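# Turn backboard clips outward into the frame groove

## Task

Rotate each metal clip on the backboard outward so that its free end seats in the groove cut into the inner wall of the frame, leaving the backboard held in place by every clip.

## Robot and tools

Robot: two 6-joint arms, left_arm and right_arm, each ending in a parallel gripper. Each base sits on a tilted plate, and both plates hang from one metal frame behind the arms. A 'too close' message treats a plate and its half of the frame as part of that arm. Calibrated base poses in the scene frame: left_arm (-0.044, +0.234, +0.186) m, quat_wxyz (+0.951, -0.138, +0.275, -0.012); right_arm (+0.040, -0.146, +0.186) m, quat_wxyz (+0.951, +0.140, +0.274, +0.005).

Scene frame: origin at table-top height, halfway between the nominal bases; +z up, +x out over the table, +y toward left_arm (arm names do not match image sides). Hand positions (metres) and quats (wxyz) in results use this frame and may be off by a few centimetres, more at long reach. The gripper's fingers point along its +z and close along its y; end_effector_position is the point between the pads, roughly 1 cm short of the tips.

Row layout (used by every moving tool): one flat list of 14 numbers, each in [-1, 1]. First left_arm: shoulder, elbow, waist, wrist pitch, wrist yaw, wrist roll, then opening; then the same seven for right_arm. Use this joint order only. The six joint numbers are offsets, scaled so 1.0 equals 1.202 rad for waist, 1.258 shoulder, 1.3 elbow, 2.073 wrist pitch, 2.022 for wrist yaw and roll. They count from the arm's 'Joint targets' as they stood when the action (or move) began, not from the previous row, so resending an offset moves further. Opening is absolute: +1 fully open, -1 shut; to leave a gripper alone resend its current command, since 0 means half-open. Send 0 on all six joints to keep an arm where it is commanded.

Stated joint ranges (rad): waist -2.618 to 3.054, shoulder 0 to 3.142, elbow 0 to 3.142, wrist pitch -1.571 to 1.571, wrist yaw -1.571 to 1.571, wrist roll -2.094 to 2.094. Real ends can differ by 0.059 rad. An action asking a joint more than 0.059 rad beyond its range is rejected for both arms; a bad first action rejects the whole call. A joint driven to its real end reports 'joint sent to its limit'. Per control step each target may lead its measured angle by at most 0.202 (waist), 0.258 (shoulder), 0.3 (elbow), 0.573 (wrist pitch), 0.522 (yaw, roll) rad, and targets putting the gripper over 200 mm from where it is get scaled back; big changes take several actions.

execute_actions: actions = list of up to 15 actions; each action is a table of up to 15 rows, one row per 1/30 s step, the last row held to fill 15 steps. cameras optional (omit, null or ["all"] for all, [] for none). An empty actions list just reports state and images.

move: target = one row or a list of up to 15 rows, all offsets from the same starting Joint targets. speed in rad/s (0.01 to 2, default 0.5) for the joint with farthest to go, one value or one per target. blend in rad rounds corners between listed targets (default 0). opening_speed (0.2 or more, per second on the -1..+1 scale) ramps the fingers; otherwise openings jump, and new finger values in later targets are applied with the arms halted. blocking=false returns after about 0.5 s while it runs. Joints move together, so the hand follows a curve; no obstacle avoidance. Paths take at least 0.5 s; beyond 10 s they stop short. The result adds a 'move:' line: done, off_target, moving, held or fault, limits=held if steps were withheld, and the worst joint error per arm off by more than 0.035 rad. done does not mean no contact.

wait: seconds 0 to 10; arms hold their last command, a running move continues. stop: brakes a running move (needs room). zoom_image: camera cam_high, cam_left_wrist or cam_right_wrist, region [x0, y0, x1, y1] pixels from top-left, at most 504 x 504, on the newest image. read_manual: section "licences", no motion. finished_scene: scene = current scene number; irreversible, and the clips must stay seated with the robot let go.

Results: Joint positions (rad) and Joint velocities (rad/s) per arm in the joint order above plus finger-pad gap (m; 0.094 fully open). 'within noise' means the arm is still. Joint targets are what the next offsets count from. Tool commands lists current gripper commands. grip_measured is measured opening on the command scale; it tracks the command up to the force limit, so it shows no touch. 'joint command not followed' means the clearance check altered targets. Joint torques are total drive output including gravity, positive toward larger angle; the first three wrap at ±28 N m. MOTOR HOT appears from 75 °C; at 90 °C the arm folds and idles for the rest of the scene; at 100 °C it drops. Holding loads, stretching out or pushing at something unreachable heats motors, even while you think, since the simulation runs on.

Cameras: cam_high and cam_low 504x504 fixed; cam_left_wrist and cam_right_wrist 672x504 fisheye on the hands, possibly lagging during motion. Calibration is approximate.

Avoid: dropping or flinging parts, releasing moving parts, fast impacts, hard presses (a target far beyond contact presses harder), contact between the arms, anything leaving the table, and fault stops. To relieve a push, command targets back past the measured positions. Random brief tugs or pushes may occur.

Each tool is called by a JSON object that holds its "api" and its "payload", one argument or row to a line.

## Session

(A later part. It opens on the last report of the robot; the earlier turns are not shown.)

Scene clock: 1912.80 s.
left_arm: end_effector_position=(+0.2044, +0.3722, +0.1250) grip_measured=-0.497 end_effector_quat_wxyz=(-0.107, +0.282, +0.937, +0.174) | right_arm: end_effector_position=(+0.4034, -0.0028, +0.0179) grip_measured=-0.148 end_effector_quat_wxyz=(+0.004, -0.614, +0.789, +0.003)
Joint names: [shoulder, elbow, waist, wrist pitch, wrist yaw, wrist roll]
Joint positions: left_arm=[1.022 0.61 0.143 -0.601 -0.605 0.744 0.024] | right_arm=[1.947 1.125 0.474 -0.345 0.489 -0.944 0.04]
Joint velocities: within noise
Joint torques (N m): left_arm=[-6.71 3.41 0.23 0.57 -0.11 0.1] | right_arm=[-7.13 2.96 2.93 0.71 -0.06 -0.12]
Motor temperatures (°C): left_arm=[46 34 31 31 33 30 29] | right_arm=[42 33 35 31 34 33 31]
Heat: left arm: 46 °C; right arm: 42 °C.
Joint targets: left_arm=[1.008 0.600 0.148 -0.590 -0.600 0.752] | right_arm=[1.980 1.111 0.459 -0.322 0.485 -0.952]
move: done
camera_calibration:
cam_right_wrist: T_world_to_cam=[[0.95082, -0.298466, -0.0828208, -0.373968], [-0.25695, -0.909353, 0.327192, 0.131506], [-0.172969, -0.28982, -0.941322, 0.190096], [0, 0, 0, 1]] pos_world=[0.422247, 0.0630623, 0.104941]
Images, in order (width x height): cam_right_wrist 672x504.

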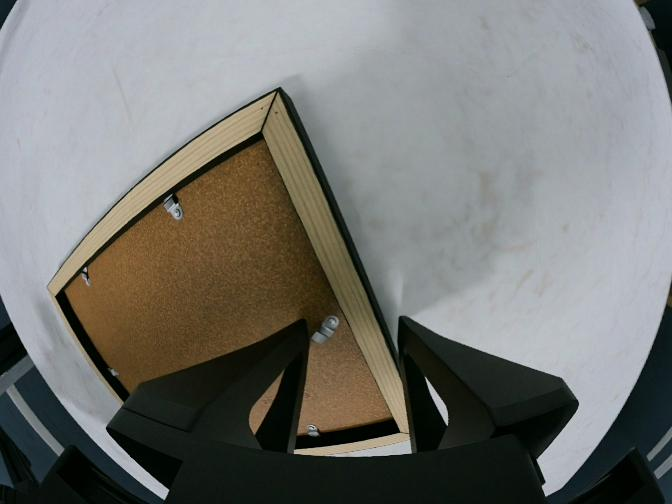

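{"api": "move", "payload": {
  "target": [0,0,0,0,0,0,-0.5,0,0,0,0,0,0,-0.28],
  "opening_speed": 0.3,
  "cameras": ["cam_right_wrist"]
}}

{"api": "zoom_image", "payload": {
  "camera": "cam_right_wrist",
  "region": [220, 200, 420, 400]
}}

Scene clock: 1918.87 s.
left_arm: end_effector_position=(+0.2044, +0.3722, +0.1250) grip_measured=-0.497 end_effector_quat_wxyz=(-0.107, +0.282, +0.937, +0.174) | right_arm: end_effector_position=(+0.4036, -0.0026, +0.0178) grip_measured=-0.277 end_effector_quat_wxyz=(+0.005, -0.615, +0.789, +0.003)
Joint names: [shoulder, elbow, waist, wrist pitch, wrist yaw, wrist roll]
Joint positions: left_arm=[1.022 0.61 0.143 -0.601 -0.605 0.744 0.024] | right_arm=[1.947 1.125 0.474 -0.344 0.488 -0.946 0.034]
Joint velocities: within noise
Joint torques (N m): left_arm=[-6.65 3.4 0.23 0.57 -0.12 0.1] | right_arm=[-7.25 2.96 2.99 0.68 0.01 -0.06]
Motor temperatures (°C): left_arm=[46 34 31 31 33 30 29] | right_arm=[42 33 35 31 34 33 31]
Heat: left arm: 46 °C; right arm: 42 °C.
Joint targets: left_arm=[1.008 0.600 0.148 -0.590 -0.600 0.752] | right_arm=[1.980 1.111 0.459 -0.322 0.485 -0.952]
move: done
camera_calibration:
cam_right_wrist: T_world_to_cam=[[0.951029, -0.297883, -0.0825257, -0.374271], [-0.25674, -0.909924, 0.325766, 0.131692], [-0.172132, -0.288625, -0.941842, 0.18981], [0, 0, 0, 1]] pos_world=[0.422425, 0.0631252, 0.104983]
Images, in order (width x height): cam_right_wrist 672x504.

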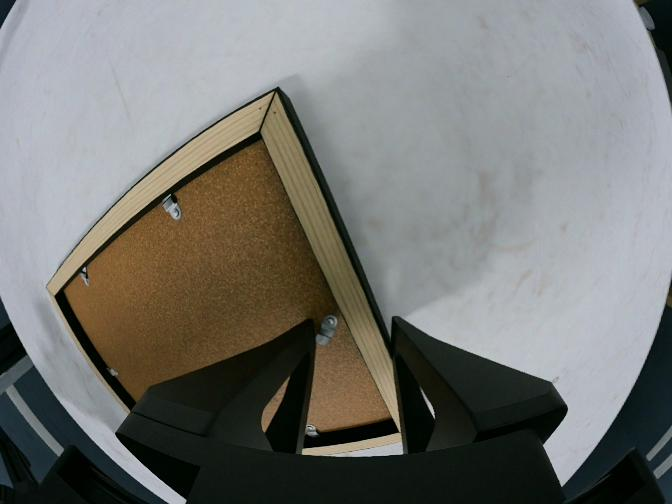

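Scaled by 2.520 from the camera's 672x504 image, which has a finer 960x720 frame.

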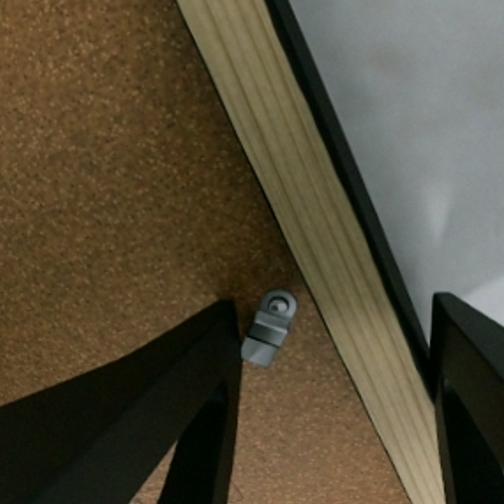

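{"api": "move", "payload": {
  "target": [0,0,0,0,0,0,-0.5,0,0,0,0,0,0,-0.4],
  "opening_speed": 0.3,
  "cameras": ["cam_right_wrist"]
}}

{"api": "zoom_image", "payload": {
  "camera": "cam_right_wrist",
  "region": [220, 200, 420, 400]
}}

Scene clock: 1925.20 s.
left_arm: end_effector_position=(+0.2044, +0.3722, +0.1250) grip_measured=-0.497 end_effector_quat_wxyz=(-0.107, +0.282, +0.937, +0.174) | right_arm: end_effector_position=(+0.4056, -0.0030, +0.0178) grip_measured=-0.396 end_effector_quat_wxyz=(+0.007, -0.615, +0.788, +0.000)
Joint names: [shoulder, elbow, waist, wrist pitch, wrist yaw, wrist roll]
Joint positions: left_arm=[1.022 0.61 0.143 -0.601 -0.605 0.744 0.024] | right_arm=[1.947 1.125 0.474 -0.337 0.494 -0.951 0.028]
Joint velocities: within noise
Joint torques (N m): left_arm=[-6.68 3.4 0.21 0.57 -0.13 0.09] | right_arm=[-7.28 2.92 3.02 0.63 -0.13 -0.06]
Motor temperatures (°C): left_arm=[46 34 31 31 33 30 29] | right_arm=[42 33 35 31 34 33 31]
Heat: left arm: 46 °C; right arm: 42 °C.
Joint targets: left_arm=[1.008 0.600 0.148 -0.590 -0.600 0.752] | right_arm=[1.980 1.111 0.459 -0.322 0.485 -0.952]
move: done
camera_calibration:
cam_right_wrist: T_world_to_cam=[[0.951984, -0.297137, -0.0737339, -0.376771], [-0.258451, -0.909107, 0.32669, 0.132497], [-0.164104, -0.291947, -0.942251, 0.186775], [0, 0, 0, 1]] pos_world=[0.423575, 0.0630299, 0.104923]
Images, in order (width x height): cam_right_wrist 672x504.

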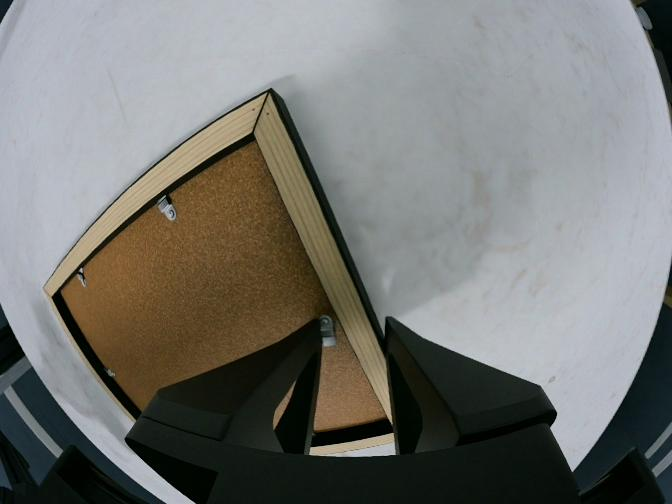

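Scaled by 2.520 from the camera's 672x504 image, which has a finer 960x720 frame.

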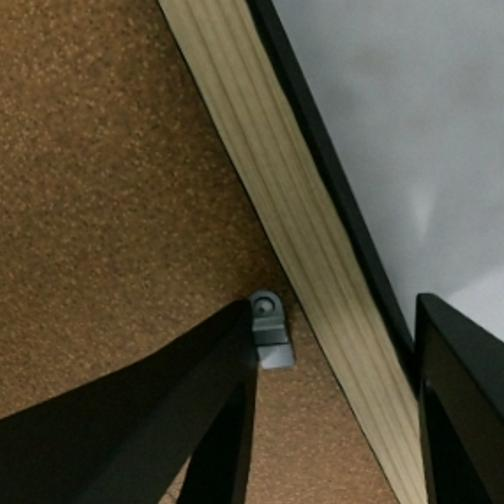

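{"api": "move", "payload": {
  "target": [
    [0,0,0,0,0,0,-0.5,0,0,0,0,0,0,0.05],
    [0,0,0,0,0,0,-0.5,-0.0906,0,0.0383,-0.0714,0.0173,0.0247,0.05],
    [0,0,0,0,0,0,-0.5,-0.0938,0.0185,0.0424,-0.0724,0.0148,-0.1573,0.2]
  ],
  "speed": 0.4,
  "cameras": ["cam_right_wrist"]
}}

{"api": "zoom_image", "payload": {
  "camera": "cam_right_wrist",
  "region": [220, 180, 420, 380]
}}

Scene clock: 1942.07 s.
left_arm: end_effector_position=(+0.2044, +0.3722, +0.1250) grip_measured=-0.497 end_effector_quat_wxyz=(-0.107, +0.282, +0.937, +0.174) | right_arm: end_effector_position=(+0.3995, -0.0147, +0.0382) grip_measured=+0.198 end_effector_quat_wxyz=(+0.015, +0.742, -0.670, +0.000)
Joint names: [shoulder, elbow, waist, wrist pitch, wrist yaw, wrist roll]
Joint positions: left_arm=[1.022 0.61 0.143 -0.601 -0.605 0.744 0.024] | right_arm=[1.884 1.125 0.488 -0.452 0.516 -1.262 0.056]
Joint velocities: within noise
Joint torques (N m): left_arm=[-6.68 3.43 0.23 0.57 -0.13 0.09] | right_arm=[-12.12 5.22 5.63 0.26 0.02 -0.14]
Motor temperatures (°C): left_arm=[46 35 31 31 33 30 29] | right_arm=[42 33 35 31 34 33 31]
Heat: left arm: 46 °C; right arm: 42 °C.
Joint targets: left_arm=[1.008 0.600 0.148 -0.590 -0.600 0.752] | right_arm=[1.862 1.135 0.510 -0.472 0.515 -1.270]
move: done
camera_calibration:
cam_right_wrist: T_world_to_cam=[[0.993921, 0.0418939, -0.101815, -0.383632], [0.0757255, -0.931419, 0.355983, -0.0213326], [-0.0799187, -0.361529, -0.928929, 0.166397], [0, 0, 0, 1]] pos_world=[0.396214, 0.0563594, 0.123105]
Images, in order (width x height): cam_right_wrist 672x504.

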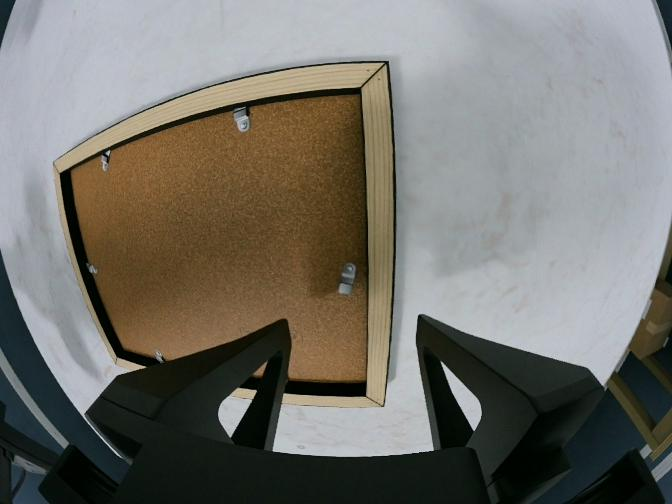

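Scaled by 2.520 from the camera's 672x504 image, which has a finer 960x720 frame.

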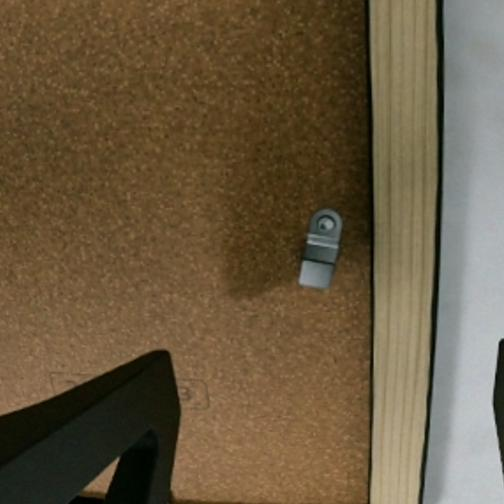

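{"api": "move", "payload": {
  "target": [0,0,0,0,0,0,-0.5,0.058,0.0338,-0.0283,0.0275,-0.0124,-0.0094,0.2],
  "speed": 0.2,
  "cameras": ["cam_right_wrist"]
}}

{"api": "zoom_image", "payload": {
  "camera": "cam_right_wrist",
  "region": [220, 200, 420, 400]
}}

Scene clock: 1969.67 s.
left_arm: end_effector_position=(+0.2044, +0.3722, +0.1250) grip_measured=-0.497 end_effector_quat_wxyz=(-0.107, +0.282, +0.937, +0.174) | right_arm: end_effector_position=(+0.4120, -0.0070, +0.0347) grip_measured=+0.198 end_effector_quat_wxyz=(+0.001, +0.742, -0.670, +0.002)
Joint names: [shoulder, elbow, waist, wrist pitch, wrist yaw, wrist roll]
Joint positions: left_arm=[1.022 0.61 0.143 -0.601 -0.605 0.744 0.024] | right_arm=[1.912 1.163 0.484 -0.43 0.505 -1.281 0.056]
Joint velocities: within noise
Joint torques (N m): left_arm=[-6.64 3.43 0.25 0.56 -0.13 0.09] | right_arm=[-8.25 5.63 3.38 0.61 -0.16 -0.09]
Motor temperatures (°C): left_arm=[46 35 31 31 33 30 29] | right_arm=[44 34 36 31 34 33 31]
Heat: left arm: 46 °C; right arm: 44 °C.
Joint targets: left_arm=[1.008 0.600 0.148 -0.590 -0.600 0.752] | right_arm=[1.934 1.179 0.476 -0.415 0.490 -1.289]
move: done
camera_calibration:
cam_right_wrist: T_world_to_cam=[[0.995774, 0.0440001, -0.0806156, -0.398255], [0.0689283, -0.938119, 0.339385, -0.0105226], [-0.060694, -0.343507, -0.937187, 0.159405], [0, 0, 0, 1]] pos_world=[0.406972, 0.0624087, 0.120858]
Images, in order (width x height): cam_right_wrist 672x504.

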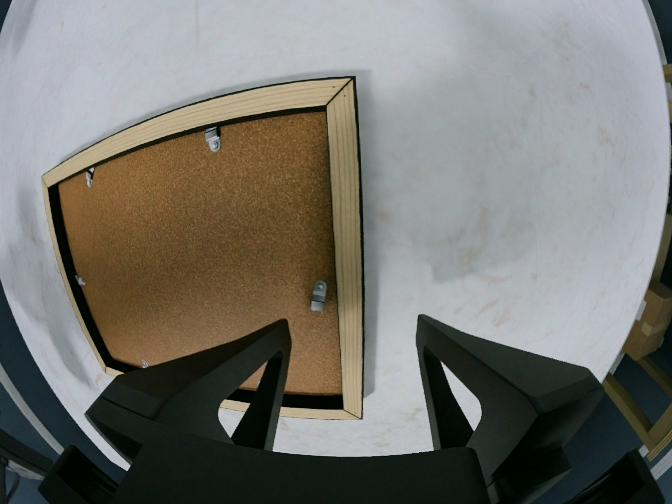

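Scaled by 2.520 from the camera's 672x504 image, which has a finer 960x720 frame.

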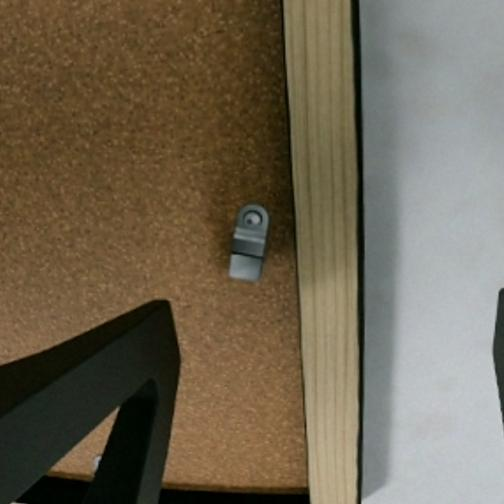

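{"api": "move", "payload": {
  "target": [0,0,0,0,0,0,-0.5,0.0405,0,-0.0208,0.0299,-0.0054,-0.0124,0.2],
  "speed": 0.1,
  "cameras": ["cam_right_wrist"]
}}

{"api": "zoom_image", "payload": {
  "camera": "cam_right_wrist",
  "region": [220, 220, 420, 420]
}}

Scene clock: 1986.43 s.
left_arm: end_effector_position=(+0.2044, +0.3722, +0.1250) grip_measured=-0.497 end_effector_quat_wxyz=(-0.107, +0.282, +0.937, +0.174) | right_arm: end_effector_position=(+0.4119, -0.0068, +0.0182) grip_measured=+0.198 end_effector_quat_wxyz=(+0.001, +0.743, -0.669, +0.000)
Joint names: [shoulder, elbow, waist, wrist pitch, wrist yaw, wrist roll]
Joint positions: left_arm=[1.022 0.61 0.143 -0.601 -0.605 0.744 0.024] | right_arm=[1.956 1.164 0.462 -0.379 0.494 -1.306 0.056]
Joint velocities: within noise
Joint torques (N m): left_arm=[-6.67 3.38 0.21 0.57 -0.11 0.1] | right_arm=[-7.64 5.39 3.47 0.65 -0.13 -0.14]
Motor temperatures (°C): left_arm=[46 35 31 31 33 30 29] | right_arm=[43 34 35 31 34 33 31]
Heat: left arm: 46 °C; right arm: 43 °C.
Joint targets: left_arm=[1.008 0.600 0.148 -0.590 -0.600 0.752] | right_arm=[1.985 1.180 0.451 -0.353 0.479 -1.314]
move: done
camera_calibration:
cam_right_wrist: T_world_to_cam=[[0.995371, 0.0470124, -0.0838208, -0.399274], [0.0727799, -0.938335, 0.337979, -0.00630283], [-0.0627628, -0.342515, -0.937414, 0.144864], [0, 0, 0, 1]] pos_world=[0.406977, 0.0624746, 0.10446]
Images, in order (width x height): cam_right_wrist 672x504.

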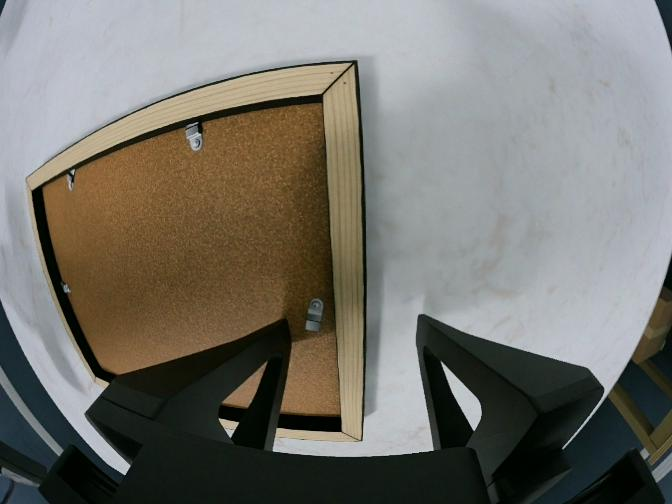

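Scaled by 2.520 from the camera's 672x504 image, which has a finer 960x720 frame.

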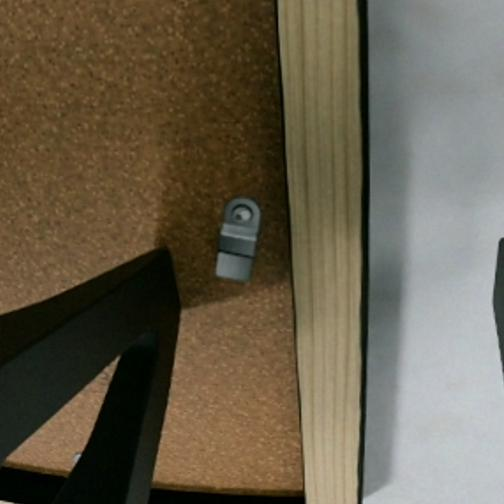

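{"api": "move", "payload": {
  "target": [
    [0,0,0,0,0,0,-0.5,-0.0596,0.0065,0.0208,-0.0217,0.0025,0.008,0.2],
    [0,0,0,0,0,0,-0.5,0.0059,0.0065,0.0045,-0.002,0.0009,0.0028,0.2]
  ],
  "speed": [0.2,0.1],
  "cameras": ["cam_right_wrist"]
}}

{"api": "zoom_image", "payload": {
  "camera": "cam_right_wrist",
  "region": [220, 220, 420, 420]
}}

Scene clock: 2009.77 s.
left_arm: end_effector_position=(+0.2044, +0.3722, +0.1250) grip_measured=-0.497 end_effector_quat_wxyz=(-0.107, +0.282, +0.937, +0.174) | right_arm: end_effector_position=(+0.4158, -0.0050, +0.0184) grip_measured=+0.198 end_effector_quat_wxyz=(-0.003, +0.742, -0.671, +0.001)
Joint names: [shoulder, elbow, waist, wrist pitch, wrist yaw, wrist roll]
Joint positions: left_arm=[1.022 0.61 0.143 -0.601 -0.605 0.744 0.024] | right_arm=[1.959 1.174 0.462 -0.375 0.491 -1.306 0.056]
Joint velocities: within noise
Joint torques (N m): left_arm=[-6.65 3.44 0.21 0.57 -0.12 0.09] | right_arm=[-7.32 5.41 3.73 0.61 -0.09 -0.05]
Motor temperatures (°C): left_arm=[46 35 31 31 33 30 29] | right_arm=[44 34 35 31 34 33 31]
Heat: left arm: 46 °C; right arm: 44 °C.
Joint targets: left_arm=[1.008 0.600 0.148 -0.590 -0.600 0.752] | right_arm=[1.993 1.188 0.456 -0.358 0.481 -1.309]
move: done
camera_calibration:
cam_right_wrist: T_world_to_cam=[[0.996167, 0.0433577, -0.0759654, -0.403663], [0.0663589, -0.940435, 0.333433, -0.00223219], [-0.0569837, -0.337196, -0.939708, 0.143596], [0, 0, 0, 1]] pos_world=[0.410447, 0.0638229, 0.105019]
Images, in order (width x height): cam_right_wrist 672x504.

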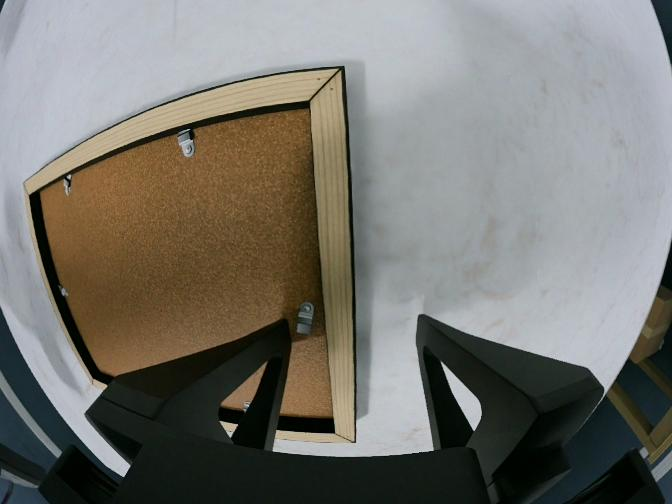

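Scaled by 2.520 from the camera's 672x504 image, which has a finer 960x720 frame.

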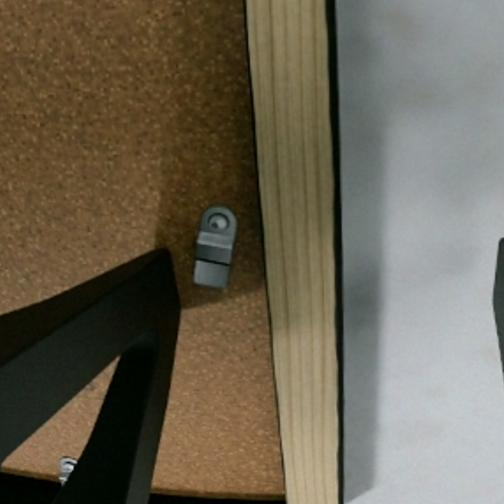

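{"api": "move", "payload": {
  "target": [
    [0,0,0,0,0,0,-0.5,-0.0636,-0.0331,0.0283,-0.0217,0.0059,0.0099,0.2],
    [0,0,0,0,0,0,-0.5,-0.0008,-0.0062,0.0058,0.0024,0.001,0.0035,0.2]
  ],
  "speed": [0.2,0.1],
  "cameras": ["cam_right_wrist"]
}}

{"api": "zoom_image", "payload": {
  "camera": "cam_right_wrist",
  "region": [220, 220, 420, 420]
}}

Scene clock: 2029.93 s.
left_arm: end_effector_position=(+0.2044, +0.3722, +0.1250) grip_measured=-0.497 end_effector_quat_wxyz=(-0.107, +0.282, +0.937, +0.174) | right_arm: end_effector_position=(+0.4123, -0.0041, +0.0183) grip_measured=+0.198 end_effector_quat_wxyz=(-0.002, +0.741, -0.671, -0.001)
Joint names: [shoulder, elbow, waist, wrist pitch, wrist yaw, wrist roll]
Joint positions: left_arm=[1.022 0.61 0.143 -0.601 -0.605 0.744 0.024] | right_arm=[1.958 1.165 0.466 -0.373 0.491 -1.299 0.056]
Joint velocities: within noise
Joint torques (N m): left_arm=[-6.69 3.43 0.23 0.56 -0.12 0.09] | right_arm=[-7.32 5.33 3.92 0.63 -0.13 -0.03]
Motor temperatures (°C): left_arm=[46 35 31 31 33 30 29] | right_arm=[44 34 35 31 34 33 31]
Heat: left arm: 46 °C; right arm: 44 °C.
Joint targets: left_arm=[1.008 0.600 0.148 -0.590 -0.600 0.752] | right_arm=[1.992 1.180 0.463 -0.352 0.483 -1.301]
move: done
camera_calibration:
cam_right_wrist: T_world_to_cam=[[0.99594, 0.0419068, -0.0796738, -0.400144], [0.0661837, -0.940787, 0.332476, -0.000948041], [-0.061023, -0.336399, -0.93974, 0.145285], [0, 0, 0, 1]] pos_world=[0.407447, 0.0647505, 0.104964]
Images, in order (width x height): cam_right_wrist 672x504.

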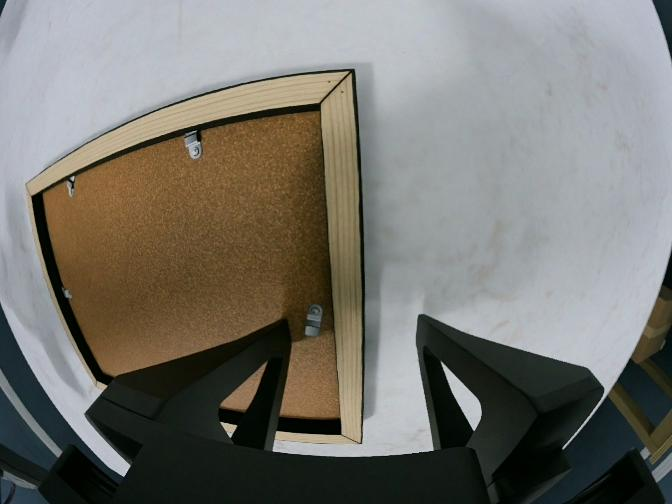

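Scaled by 2.520 from the camera's 672x504 image, which has a finer 960x720 frame.

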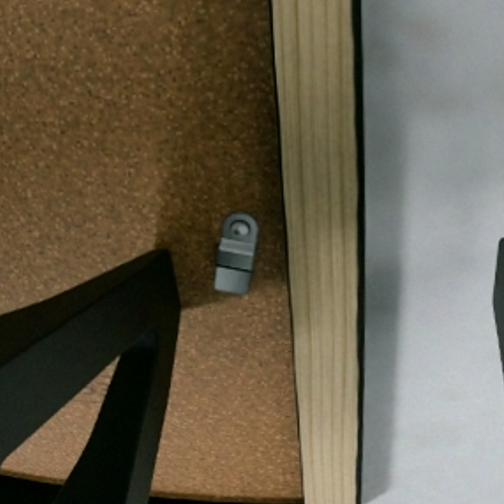

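{"api": "move", "payload": {
  "target": [0,0,0,0,0,0,-0.5,0,0,0,0,0,0,-0.2],
  "opening_speed": 0.4,
  "cameras": ["cam_right_wrist"]
}}

{"api": "zoom_image", "payload": {
  "camera": "cam_right_wrist",
  "region": [220, 220, 420, 420]
}}

Scene clock: 2040.07 s.
left_arm: end_effector_position=(+0.2044, +0.3722, +0.1250) grip_measured=-0.497 end_effector_quat_wxyz=(-0.107, +0.282, +0.937, +0.174) | right_arm: end_effector_position=(+0.4115, -0.0043, +0.0183) grip_measured=-0.198 end_effector_quat_wxyz=(-0.001, +0.742, -0.671, -0.002)
Joint names: [shoulder, elbow, waist, wrist pitch, wrist yaw, wrist roll]
Joint positions: left_arm=[1.022 0.61 0.143 -0.601 -0.605 0.744 0.024] | right_arm=[1.958 1.165 0.466 -0.376 0.491 -1.299 0.038]
Joint velocities: within noise
Joint torques (N m): left_arm=[-6.68 3.41 0.24 0.57 -0.12 0.08] | right_arm=[-7.36 5.42 3.85 0.66 -0.07 -0.05]
Motor temperatures (°C): left_arm=[46 35 31 31 33 30 29] | right_arm=[43 34 35 31 34 33 31]
Heat: left arm: 46 °C; right arm: 43 °C.
Joint targets: left_arm=[1.008 0.600 0.148 -0.590 -0.600 0.752] | right_arm=[1.992 1.180 0.463 -0.353 0.483 -1.301]
move: done
camera_calibration:
cam_right_wrist: T_world_to_cam=[[0.995597, 0.0436393, -0.0829628, -0.399094], [0.0689736, -0.940375, 0.333073, -0.00228745], [-0.0634811, -0.337328, -0.939244, 0.146146], [0, 0, 0, 1]] pos_world=[0.406772, 0.0645644, 0.104919]
Images, in order (width x height): cam_right_wrist 672x504.

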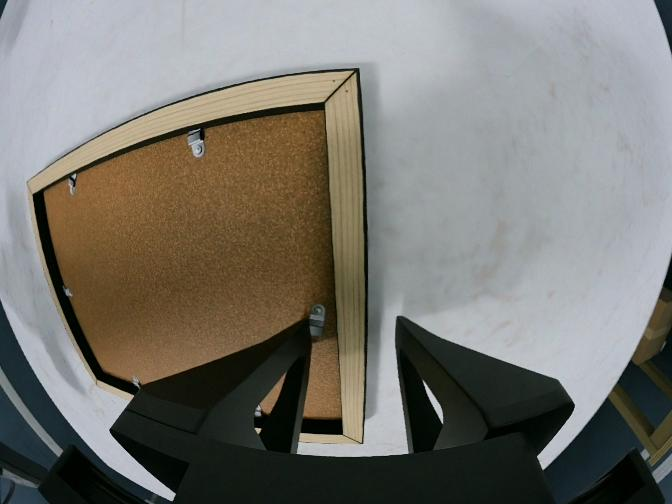

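Scaled by 2.520 from the camera's 672x504 image, which has a finer 960x720 frame.

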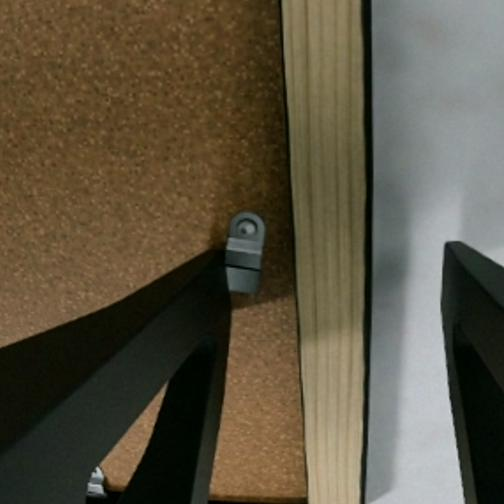

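{"api": "move", "payload": {
  "target": [0,0,0,0,0,0,-0.5,0,0,0,0,0,0,-0.38],
  "opening_speed": 0.4,
  "cameras": ["cam_right_wrist"]
}}

{"api": "zoom_image", "payload": {
  "camera": "cam_right_wrist",
  "region": [220, 220, 420, 420]
}}

Scene clock: 2047.83 s.
left_arm: end_effector_position=(+0.2044, +0.3722, +0.1250) grip_measured=-0.497 end_effector_quat_wxyz=(-0.107, +0.282, +0.937, +0.174) | right_arm: end_effector_position=(+0.4084, -0.0050, +0.0181) grip_measured=-0.378 end_effector_quat_wxyz=(+0.004, +0.744, -0.668, -0.005)
Joint names: [shoulder, elbow, waist, wrist pitch, wrist yaw, wrist roll]
Joint positions: left_arm=[1.022 0.61 0.143 -0.601 -0.605 0.744 0.024] | right_arm=[1.959 1.165 0.466 -0.389 0.489 -1.299 0.029]
Joint velocities: within noise
Joint torques (N m): left_arm=[-6.68 3.43 0.24 0.57 -0.13 0.09] | right_arm=[-7.42 5.49 3.95 0.77 -0.05 -0.02]
Motor temperatures (°C): left_arm=[46 35 31 31 33 30 29] | right_arm=[42 34 35 31 34 33 31]
Heat: left arm: 46 °C; right arm: 42 °C.
Joint targets: left_arm=[1.008 0.600 0.148 -0.590 -0.600 0.752] | right_arm=[1.992 1.180 0.463 -0.353 0.483 -1.301]
move: off_target (right_arm); right_arm: the wrist pitch is farthest, 0.036 rad from its target
camera_calibration:
cam_right_wrist: T_world_to_cam=[[0.994229, 0.049877, -0.0949832, -0.395195], [0.0790788, -0.939015, 0.334661, -0.00683976], [-0.0724987, -0.340241, -0.937539, 0.149153], [0, 0, 0, 1]] pos_world=[0.404268, 0.0640365, 0.104589]
Images, in order (width x height): cam_right_wrist 672x504.

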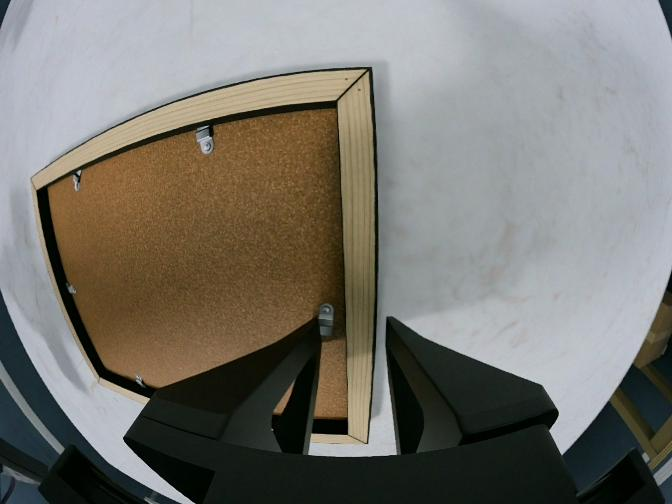

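Scaled by 2.520 from the camera's 672x504 image, which has a finer 960x720 frame.

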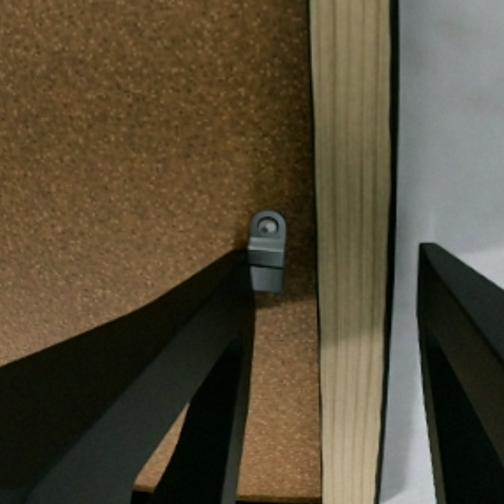

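{"api": "move", "payload": {
  "target": [0,0,0,0,0,0,-0.5,0,0,0,0,0,0,-0.5],
  "opening_speed": 0.4,
  "cameras": ["cam_right_wrist"]
}}

{"api": "zoom_image", "payload": {
  "camera": "cam_right_wrist",
  "region": [220, 220, 420, 420]
}}

Scene clock: 2058.27 s.
left_arm: end_effector_position=(+0.2044, +0.3722, +0.1250) grip_measured=-0.497 end_effector_quat_wxyz=(-0.107, +0.282, +0.937, +0.174) | right_arm: end_effector_position=(+0.4068, -0.0056, +0.0181) grip_measured=-0.497 end_effector_quat_wxyz=(+0.007, +0.745, -0.667, -0.007)
Joint names: [shoulder, elbow, waist, wrist pitch, wrist yaw, wrist roll]
Joint positions: left_arm=[1.022 0.61 0.143 -0.601 -0.605 0.744 0.024] | right_arm=[1.959 1.165 0.466 -0.397 0.488 -1.299 0.024]
Joint velocities: within noise
Joint torques (N m): left_arm=[-6.64 3.44 0.21 0.57 -0.11 0.08] | right_arm=[-7.24 5.39 3.95 0.8 -0.09 -0.09]
Motor temperatures (°C): left_arm=[46 35 31 31 33 30 29] | right_arm=[42 34 35 32 34 33 31]
Heat: left arm: 46 °C; right arm: 42 °C.
Joint targets: left_arm=[1.008 0.600 0.148 -0.590 -0.600 0.752] | right_arm=[1.992 1.180 0.463 -0.353 0.483 -1.301]
move: off_target (right_arm); right_arm: the wrist pitch is farthest, 0.044 rad from its target
camera_calibration:
cam_right_wrist: T_world_to_cam=[[0.993414, 0.0532632, -0.101448, -0.393067], [0.0846159, -0.938017, 0.336103, -0.00954103], [-0.0772577, -0.342473, -0.936346, 0.150764], [0, 0, 0, 1]] pos_world=[0.402933, 0.0636189, 0.104498]
Images, in order (width x height): cam_right_wrist 672x504.

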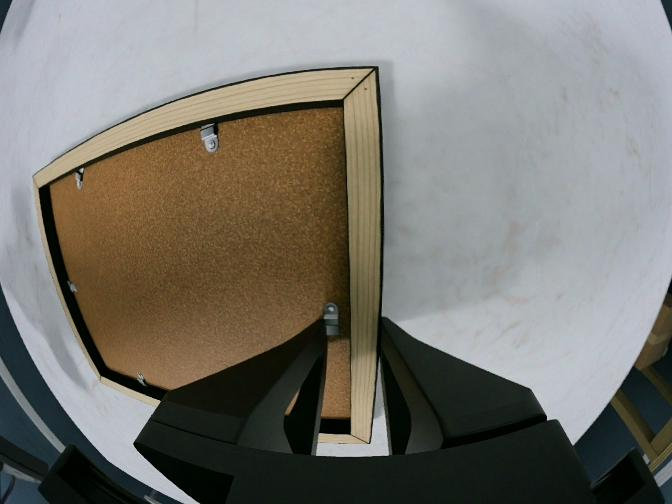

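Scaled by 2.520 from the camera's 672x504 image, which has a finer 960x720 frame.

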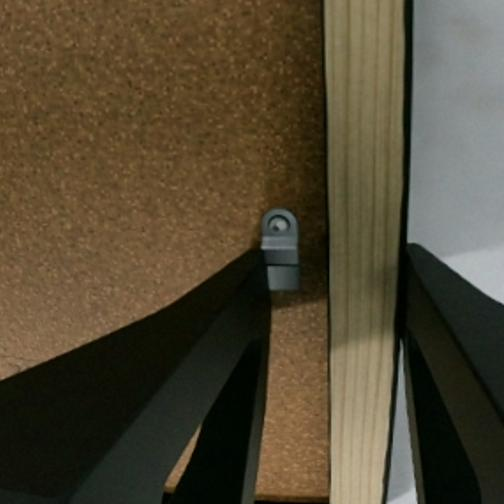

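{"api": "move", "payload": {
  "target": [0,0,0,0,0,0,-0.5,0,0,0,0,0,0,-0.62],
  "opening_speed": 0.3,
  "cameras": ["cam_right_wrist"]
}}

{"api": "zoom_image", "payload": {
  "camera": "cam_right_wrist",
  "region": [220, 220, 420, 420]
}}

Scene clock: 2067.93 s.
left_arm: end_effector_position=(+0.2044, +0.3722, +0.1250) grip_measured=-0.497 end_effector_quat_wxyz=(-0.107, +0.282, +0.937, +0.174) | right_arm: end_effector_position=(+0.4089, -0.0050, +0.0179) grip_measured=-0.617 end_effector_quat_wxyz=(+0.003, +0.744, -0.669, -0.004)
Joint names: [shoulder, elbow, waist, wrist pitch, wrist yaw, wrist roll]
Joint positions: left_arm=[1.022 0.61 0.143 -0.601 -0.605 0.744 0.024] | right_arm=[1.959 1.165 0.466 -0.386 0.49 -1.299 0.018]
Joint velocities: within noise
Joint torques (N m): left_arm=[-6.71 3.43 0.21 0.57 -0.13 0.08] | right_arm=[-7.38 5.38 3.7 0.72 -0.07 -0.05]
Motor temperatures (°C): left_arm=[46 35 31 31 33 30 29] | right_arm=[43 34 35 32 34 33 31]
Heat: left arm: 46 °C; right arm: 43 °C.
Joint targets: left_arm=[1.008 0.600 0.148 -0.590 -0.600 0.752] | right_arm=[1.992 1.180 0.463 -0.352 0.483 -1.301]
move: done
camera_calibration:
cam_right_wrist: T_world_to_cam=[[0.99451, 0.0487494, -0.09259, -0.395906], [0.0772568, -0.938869, 0.335493, -0.00602897], [-0.0705748, -0.340805, -0.937481, 0.1482], [0, 0, 0, 1]] pos_world=[0.404658, 0.0641471, 0.104301]
Images, in order (width x height): cam_right_wrist 672x504.

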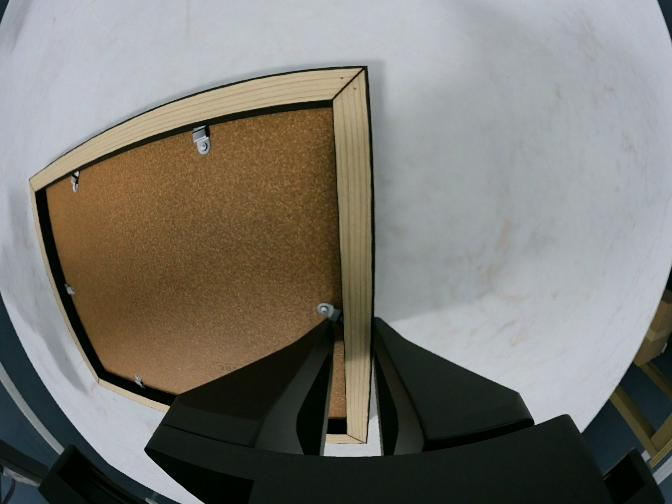

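Scaled by 2.520 from the camera's 672x504 image, which has a finer 960x720 frame.

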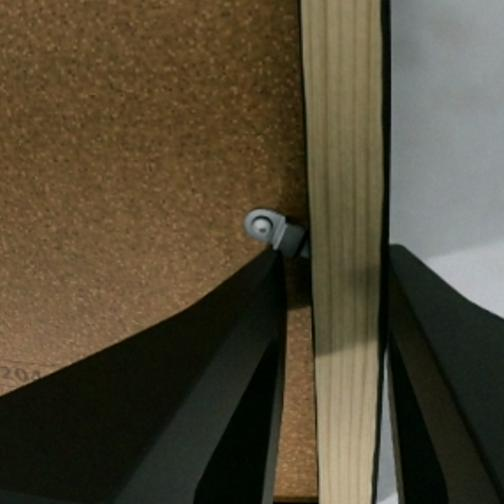

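{"api": "move", "payload": {
  "target": [0,0,0,0,0,0,-0.5,0,0,0,0,0,0,-0.7],
  "opening_speed": 0.3,
  "cameras": ["cam_right_wrist"]
}}

{"api": "zoom_image", "payload": {
  "camera": "cam_right_wrist",
  "region": [240, 240, 400, 400]
}}

Scene clock: 2076.73 s.
left_arm: end_effector_position=(+0.2044, +0.3722, +0.1250) grip_measured=-0.497 end_effector_quat_wxyz=(-0.107, +0.282, +0.937, +0.174) | right_arm: end_effector_position=(+0.4108, -0.0055, +0.0180) grip_measured=-0.698 end_effector_quat_wxyz=(+0.002, +0.743, -0.669, +0.000)
Joint names: [shoulder, elbow, waist, wrist pitch, wrist yaw, wrist roll]
Joint positions: left_arm=[1.022 0.61 0.143 -0.601 -0.605 0.744 0.024] | right_arm=[1.959 1.165 0.466 -0.381 0.497 -1.299 0.014]
Joint velocities: within noise
Joint torques (N m): left_arm=[-6.67 3.43 0.2 0.57 -0.13 0.1] | right_arm=[-7.54 5.45 3.84 0.7 -0.13 -0.05]
Motor temperatures (°C): left_arm=[46 35 31 31 33 30 29] | right_arm=[43 34 35 32 34 33 31]
Heat: left arm: 46 °C; right arm: 43 °C.
Joint targets: left_arm=[1.008 0.600 0.148 -0.590 -0.600 0.752] | right_arm=[1.992 1.180 0.463 -0.353 0.483 -1.301]
move: done
camera_calibration:
cam_right_wrist: T_world_to_cam=[[0.995285, 0.0459314, -0.0854309, -0.398204], [0.0724455, -0.93768, 0.339864, -0.00481971], [-0.0644965, -0.34445, -0.936586, 0.145691], [0, 0, 0, 1]] pos_world=[0.406072, 0.0639539, 0.104071]
Images, in order (width x height): cam_right_wrist 672x504.

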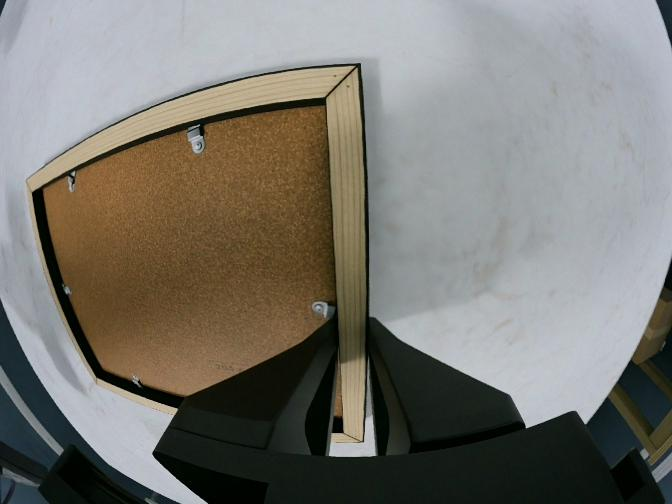

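Scaled by 3.150 from the camera's 672x504 image, which has a finer 960x720 frame.

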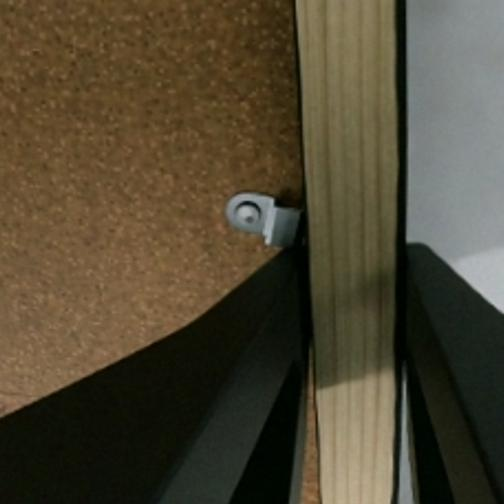

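{"api": "move", "payload": {
  "target": [
    [0,0,0,0,0,0,-0.5,0,0,0,0,0,0,-0.5],
    [0,0,0,0,0,0,-0.5,0,0,0.003,0.0065,0,0.003,-0.5]
  ],
  "speed": 0.2,
  "opening_speed": 0.4,
  "cameras": ["cam_right_wrist"]
}}

{"api": "zoom_image", "payload": {
  "camera": "cam_right_wrist",
  "region": [240, 240, 400, 400]
}}

Scene clock: 2091.83 s.
left_arm: end_effector_position=(+0.2044, +0.3722, +0.1250) grip_measured=-0.497 end_effector_quat_wxyz=(-0.107, +0.282, +0.937, +0.174) | right_arm: end_effector_position=(+0.4147, -0.0050, +0.0182) grip_measured=-0.502 end_effector_quat_wxyz=(-0.002, +0.740, -0.672, +0.005)
Joint names: [shoulder, elbow, waist, wrist pitch, wrist yaw, wrist roll]
Joint positions: left_arm=[1.022 0.61 0.143 -0.601 -0.605 0.744 0.024] | right_arm=[1.959 1.167 0.466 -0.367 0.501 -1.299 0.023]
Joint velocities: within noise
Joint torques (N m): left_arm=[-6.68 3.4 0.23 0.57 -0.13 0.08] | right_arm=[-7.51 5.33 4.15 0.67 -0.16 0.05]
Motor temperatures (°C): left_arm=[46 35 31 31 33 30 29] | right_arm=[43 34 35 32 34 33 31]
Heat: left arm: 46 °C; right arm: 43 °C.
Joint targets: left_arm=[1.008 0.600 0.148 -0.590 -0.600 0.752] | right_arm=[1.992 1.180 0.467 -0.339 0.483 -1.295]
move: done
camera_calibration:
cam_right_wrist: T_world_to_cam=[[0.996702, 0.0387593, -0.0712894, -0.402925], [0.0608253, -0.938378, 0.340216, 0.000123341], [-0.0537098, -0.343431, -0.937641, 0.14186], [0, 0, 0, 1]] pos_world=[0.409208, 0.0644518, 0.104247]
Images, in order (width x height): cam_right_wrist 672x504.

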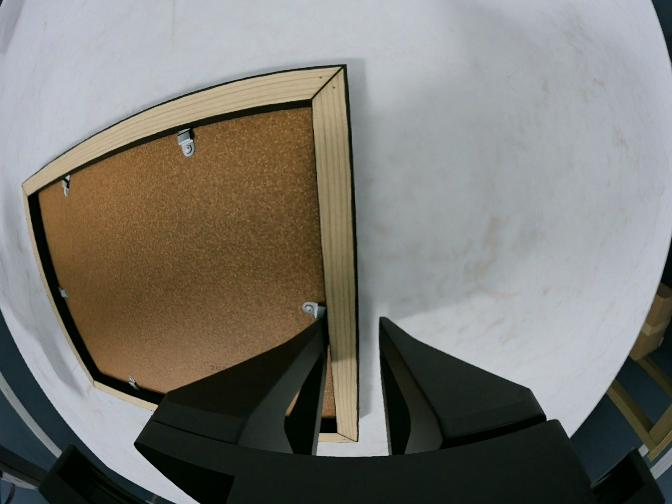

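Scaled by 3.150 from the camera's 672x504 image, which has a finer 960x720 frame.

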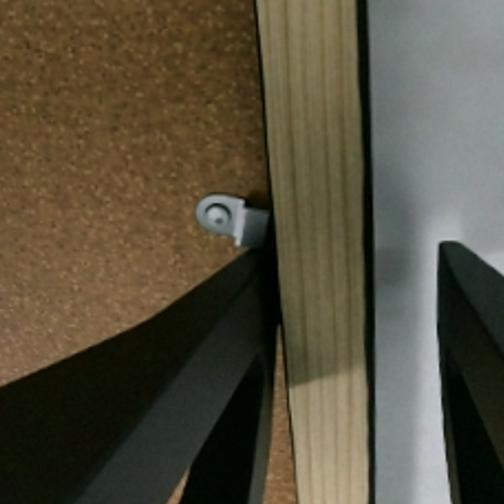

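{"api": "move", "payload": {
  "target": [
    [0,0,0,0,0,0,-0.5,-0.0596,0,0.029,-0.0217,0.005,0.01,0.0],
    [0,0,0,0,0,0,-0.5,0.0035,0.003,0.0034,-0.0015,0.0005,0.002,0.0]
  ],
  "speed": [0.2,0.1],
  "cameras": ["cam_right_wrist"]
}}

{"api": "zoom_image", "payload": {
  "camera": "cam_right_wrist",
  "region": [240, 240, 400, 400]
}}

Scene clock: 2121.10 s.
left_arm: end_effector_position=(+0.2044, +0.3722, +0.1250) grip_measured=-0.497 end_effector_quat_wxyz=(-0.107, +0.282, +0.937, +0.174) | right_arm: end_effector_position=(+0.4149, +0.0022, +0.0185) grip_measured=-0.002 end_effector_quat_wxyz=(-0.009, +0.739, -0.674, +0.003)
Joint names: [shoulder, elbow, waist, wrist pitch, wrist yaw, wrist roll]
Joint positions: left_arm=[1.022 0.61 0.143 -0.601 -0.605 0.744 0.024] | right_arm=[1.967 1.171 0.479 -0.357 0.497 -1.287 0.047]
Joint velocities: within noise
Joint torques (N m): left_arm=[-6.69 3.4 0.25 0.57 -0.12 0.09] | right_arm=[-7.73 5.23 3.58 0.67 -0.13 -0.09]
Motor temperatures (°C): left_arm=[46 35 31 31 33 30 29] | right_arm=[44 33 35 32 34 33 31]
Heat: left arm: 46 °C; right arm: 44 °C.
Joint targets: left_arm=[1.008 0.600 0.148 -0.590 -0.600 0.752] | right_arm=[1.996 1.184 0.471 -0.342 0.484 -1.291]
move: done
camera_calibration:
cam_right_wrist: T_world_to_cam=[[0.997324, 0.0345727, -0.0644097, -0.403788], [0.0539194, -0.942859, 0.3288, 0.00989502], [-0.0493617, -0.331394, -0.9422, 0.142952], [0, 0, 0, 1]] pos_world=[0.409231, 0.0706631, 0.105428]
Images, in order (width x height): cam_right_wrist 672x504.

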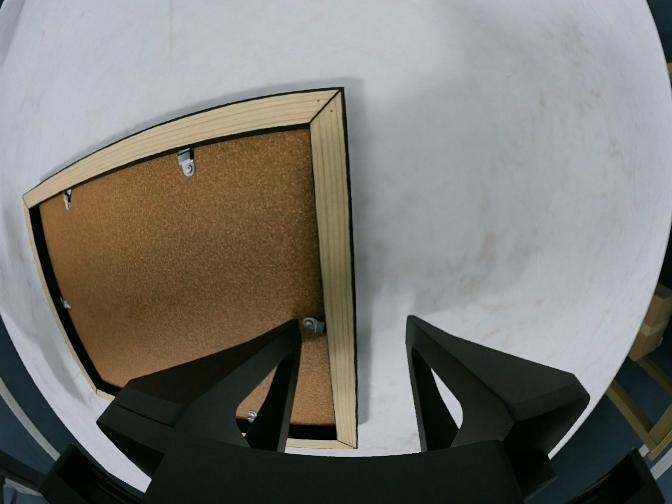

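Scaled by 3.150 from the camera's 672x504 image, which has a finer 960x720 frame.

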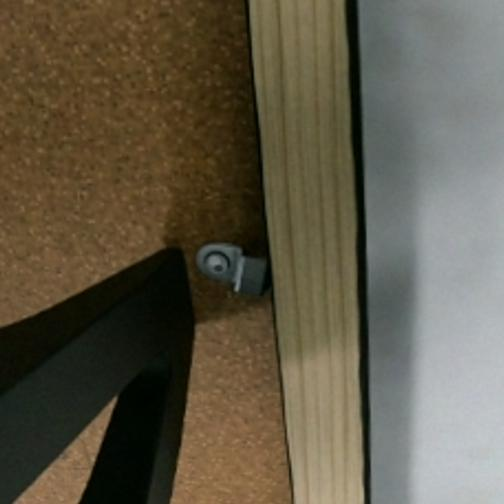

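{"api": "move", "payload": {
  "target": [
    [0,0,0,0,0,0,-0.5,-0.0636,-0.0262,0.0216,-0.0241,0.0054,0.0049,0.1],
    [0,0,0,0,0,0,-0.5,-0.0024,-0.0008,-0.0075,-0.0053,0,-0.0045,0.1]
  ],
  "speed": [0.2,0.1],
  "cameras": ["cam_right_wrist"]
}}

{"api": "zoom_image", "payload": {
  "camera": "cam_right_wrist",
  "region": [240, 240, 400, 400]
}}

Scene clock: 2146.80 s.
left_arm: end_effector_position=(+0.2044, +0.3722, +0.1250) grip_measured=-0.497 end_effector_quat_wxyz=(-0.107, +0.282, +0.937, +0.174) | right_arm: end_effector_position=(+0.4134, -0.0006, +0.0186) grip_measured=+0.098 end_effector_quat_wxyz=(-0.006, +0.740, -0.672, +0.002)
Joint names: [shoulder, elbow, waist, wrist pitch, wrist yaw, wrist roll]
Joint positions: left_arm=[1.022 0.61 0.143 -0.601 -0.605 0.744 0.024] | right_arm=[1.963 1.168 0.474 -0.366 0.495 -1.292 0.052]
Joint velocities: within noise
Joint torques (N m): left_arm=[-6.67 3.4 0.24 0.57 -0.12 0.1] | right_arm=[-7.58 5.45 3.47 0.58 -0.1 -0.11]
Motor temperatures (°C): left_arm=[46 35 31 31 33 30 29] | right_arm=[43 33 35 31 34 33 31]
Heat: left arm: 46 °C; right arm: 43 °C.
Joint targets: left_arm=[1.008 0.600 0.148 -0.590 -0.600 0.752] | right_arm=[1.993 1.183 0.462 -0.353 0.484 -1.300]
move: done
camera_calibration:
cam_right_wrist: T_world_to_cam=[[0.996638, 0.0389757, -0.0720654, -0.40175], [0.0607796, -0.941555, 0.331332, 0.00436458], [-0.0549397, -0.334598, -0.940758, 0.144256], [0, 0, 0, 1]] pos_world=[0.408059, 0.0680358, 0.105312]
Images, in order (width x height): cam_right_wrist 672x504.

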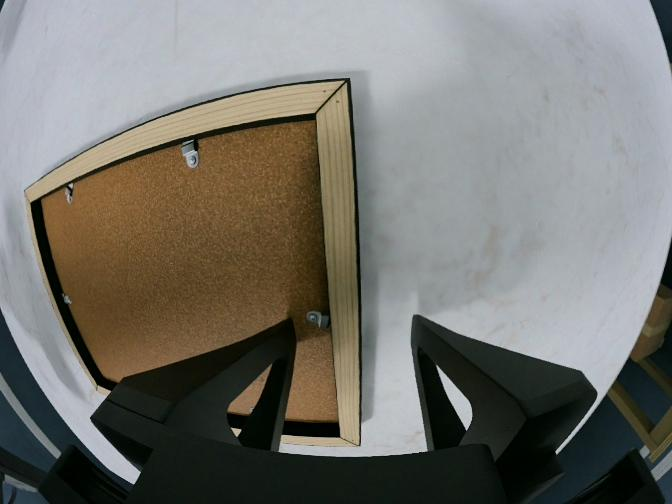

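Scaled by 3.150 from the camera's 672x504 image, which has a finer 960x720 frame.

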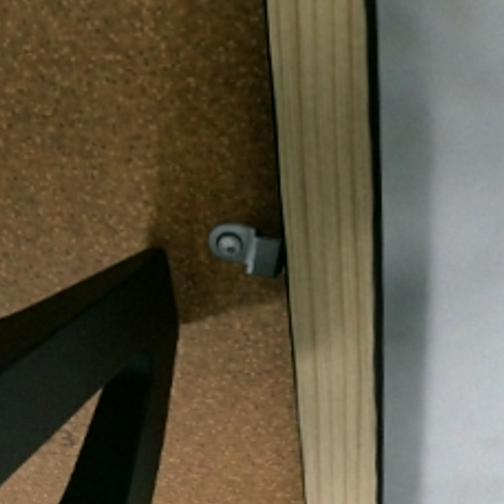

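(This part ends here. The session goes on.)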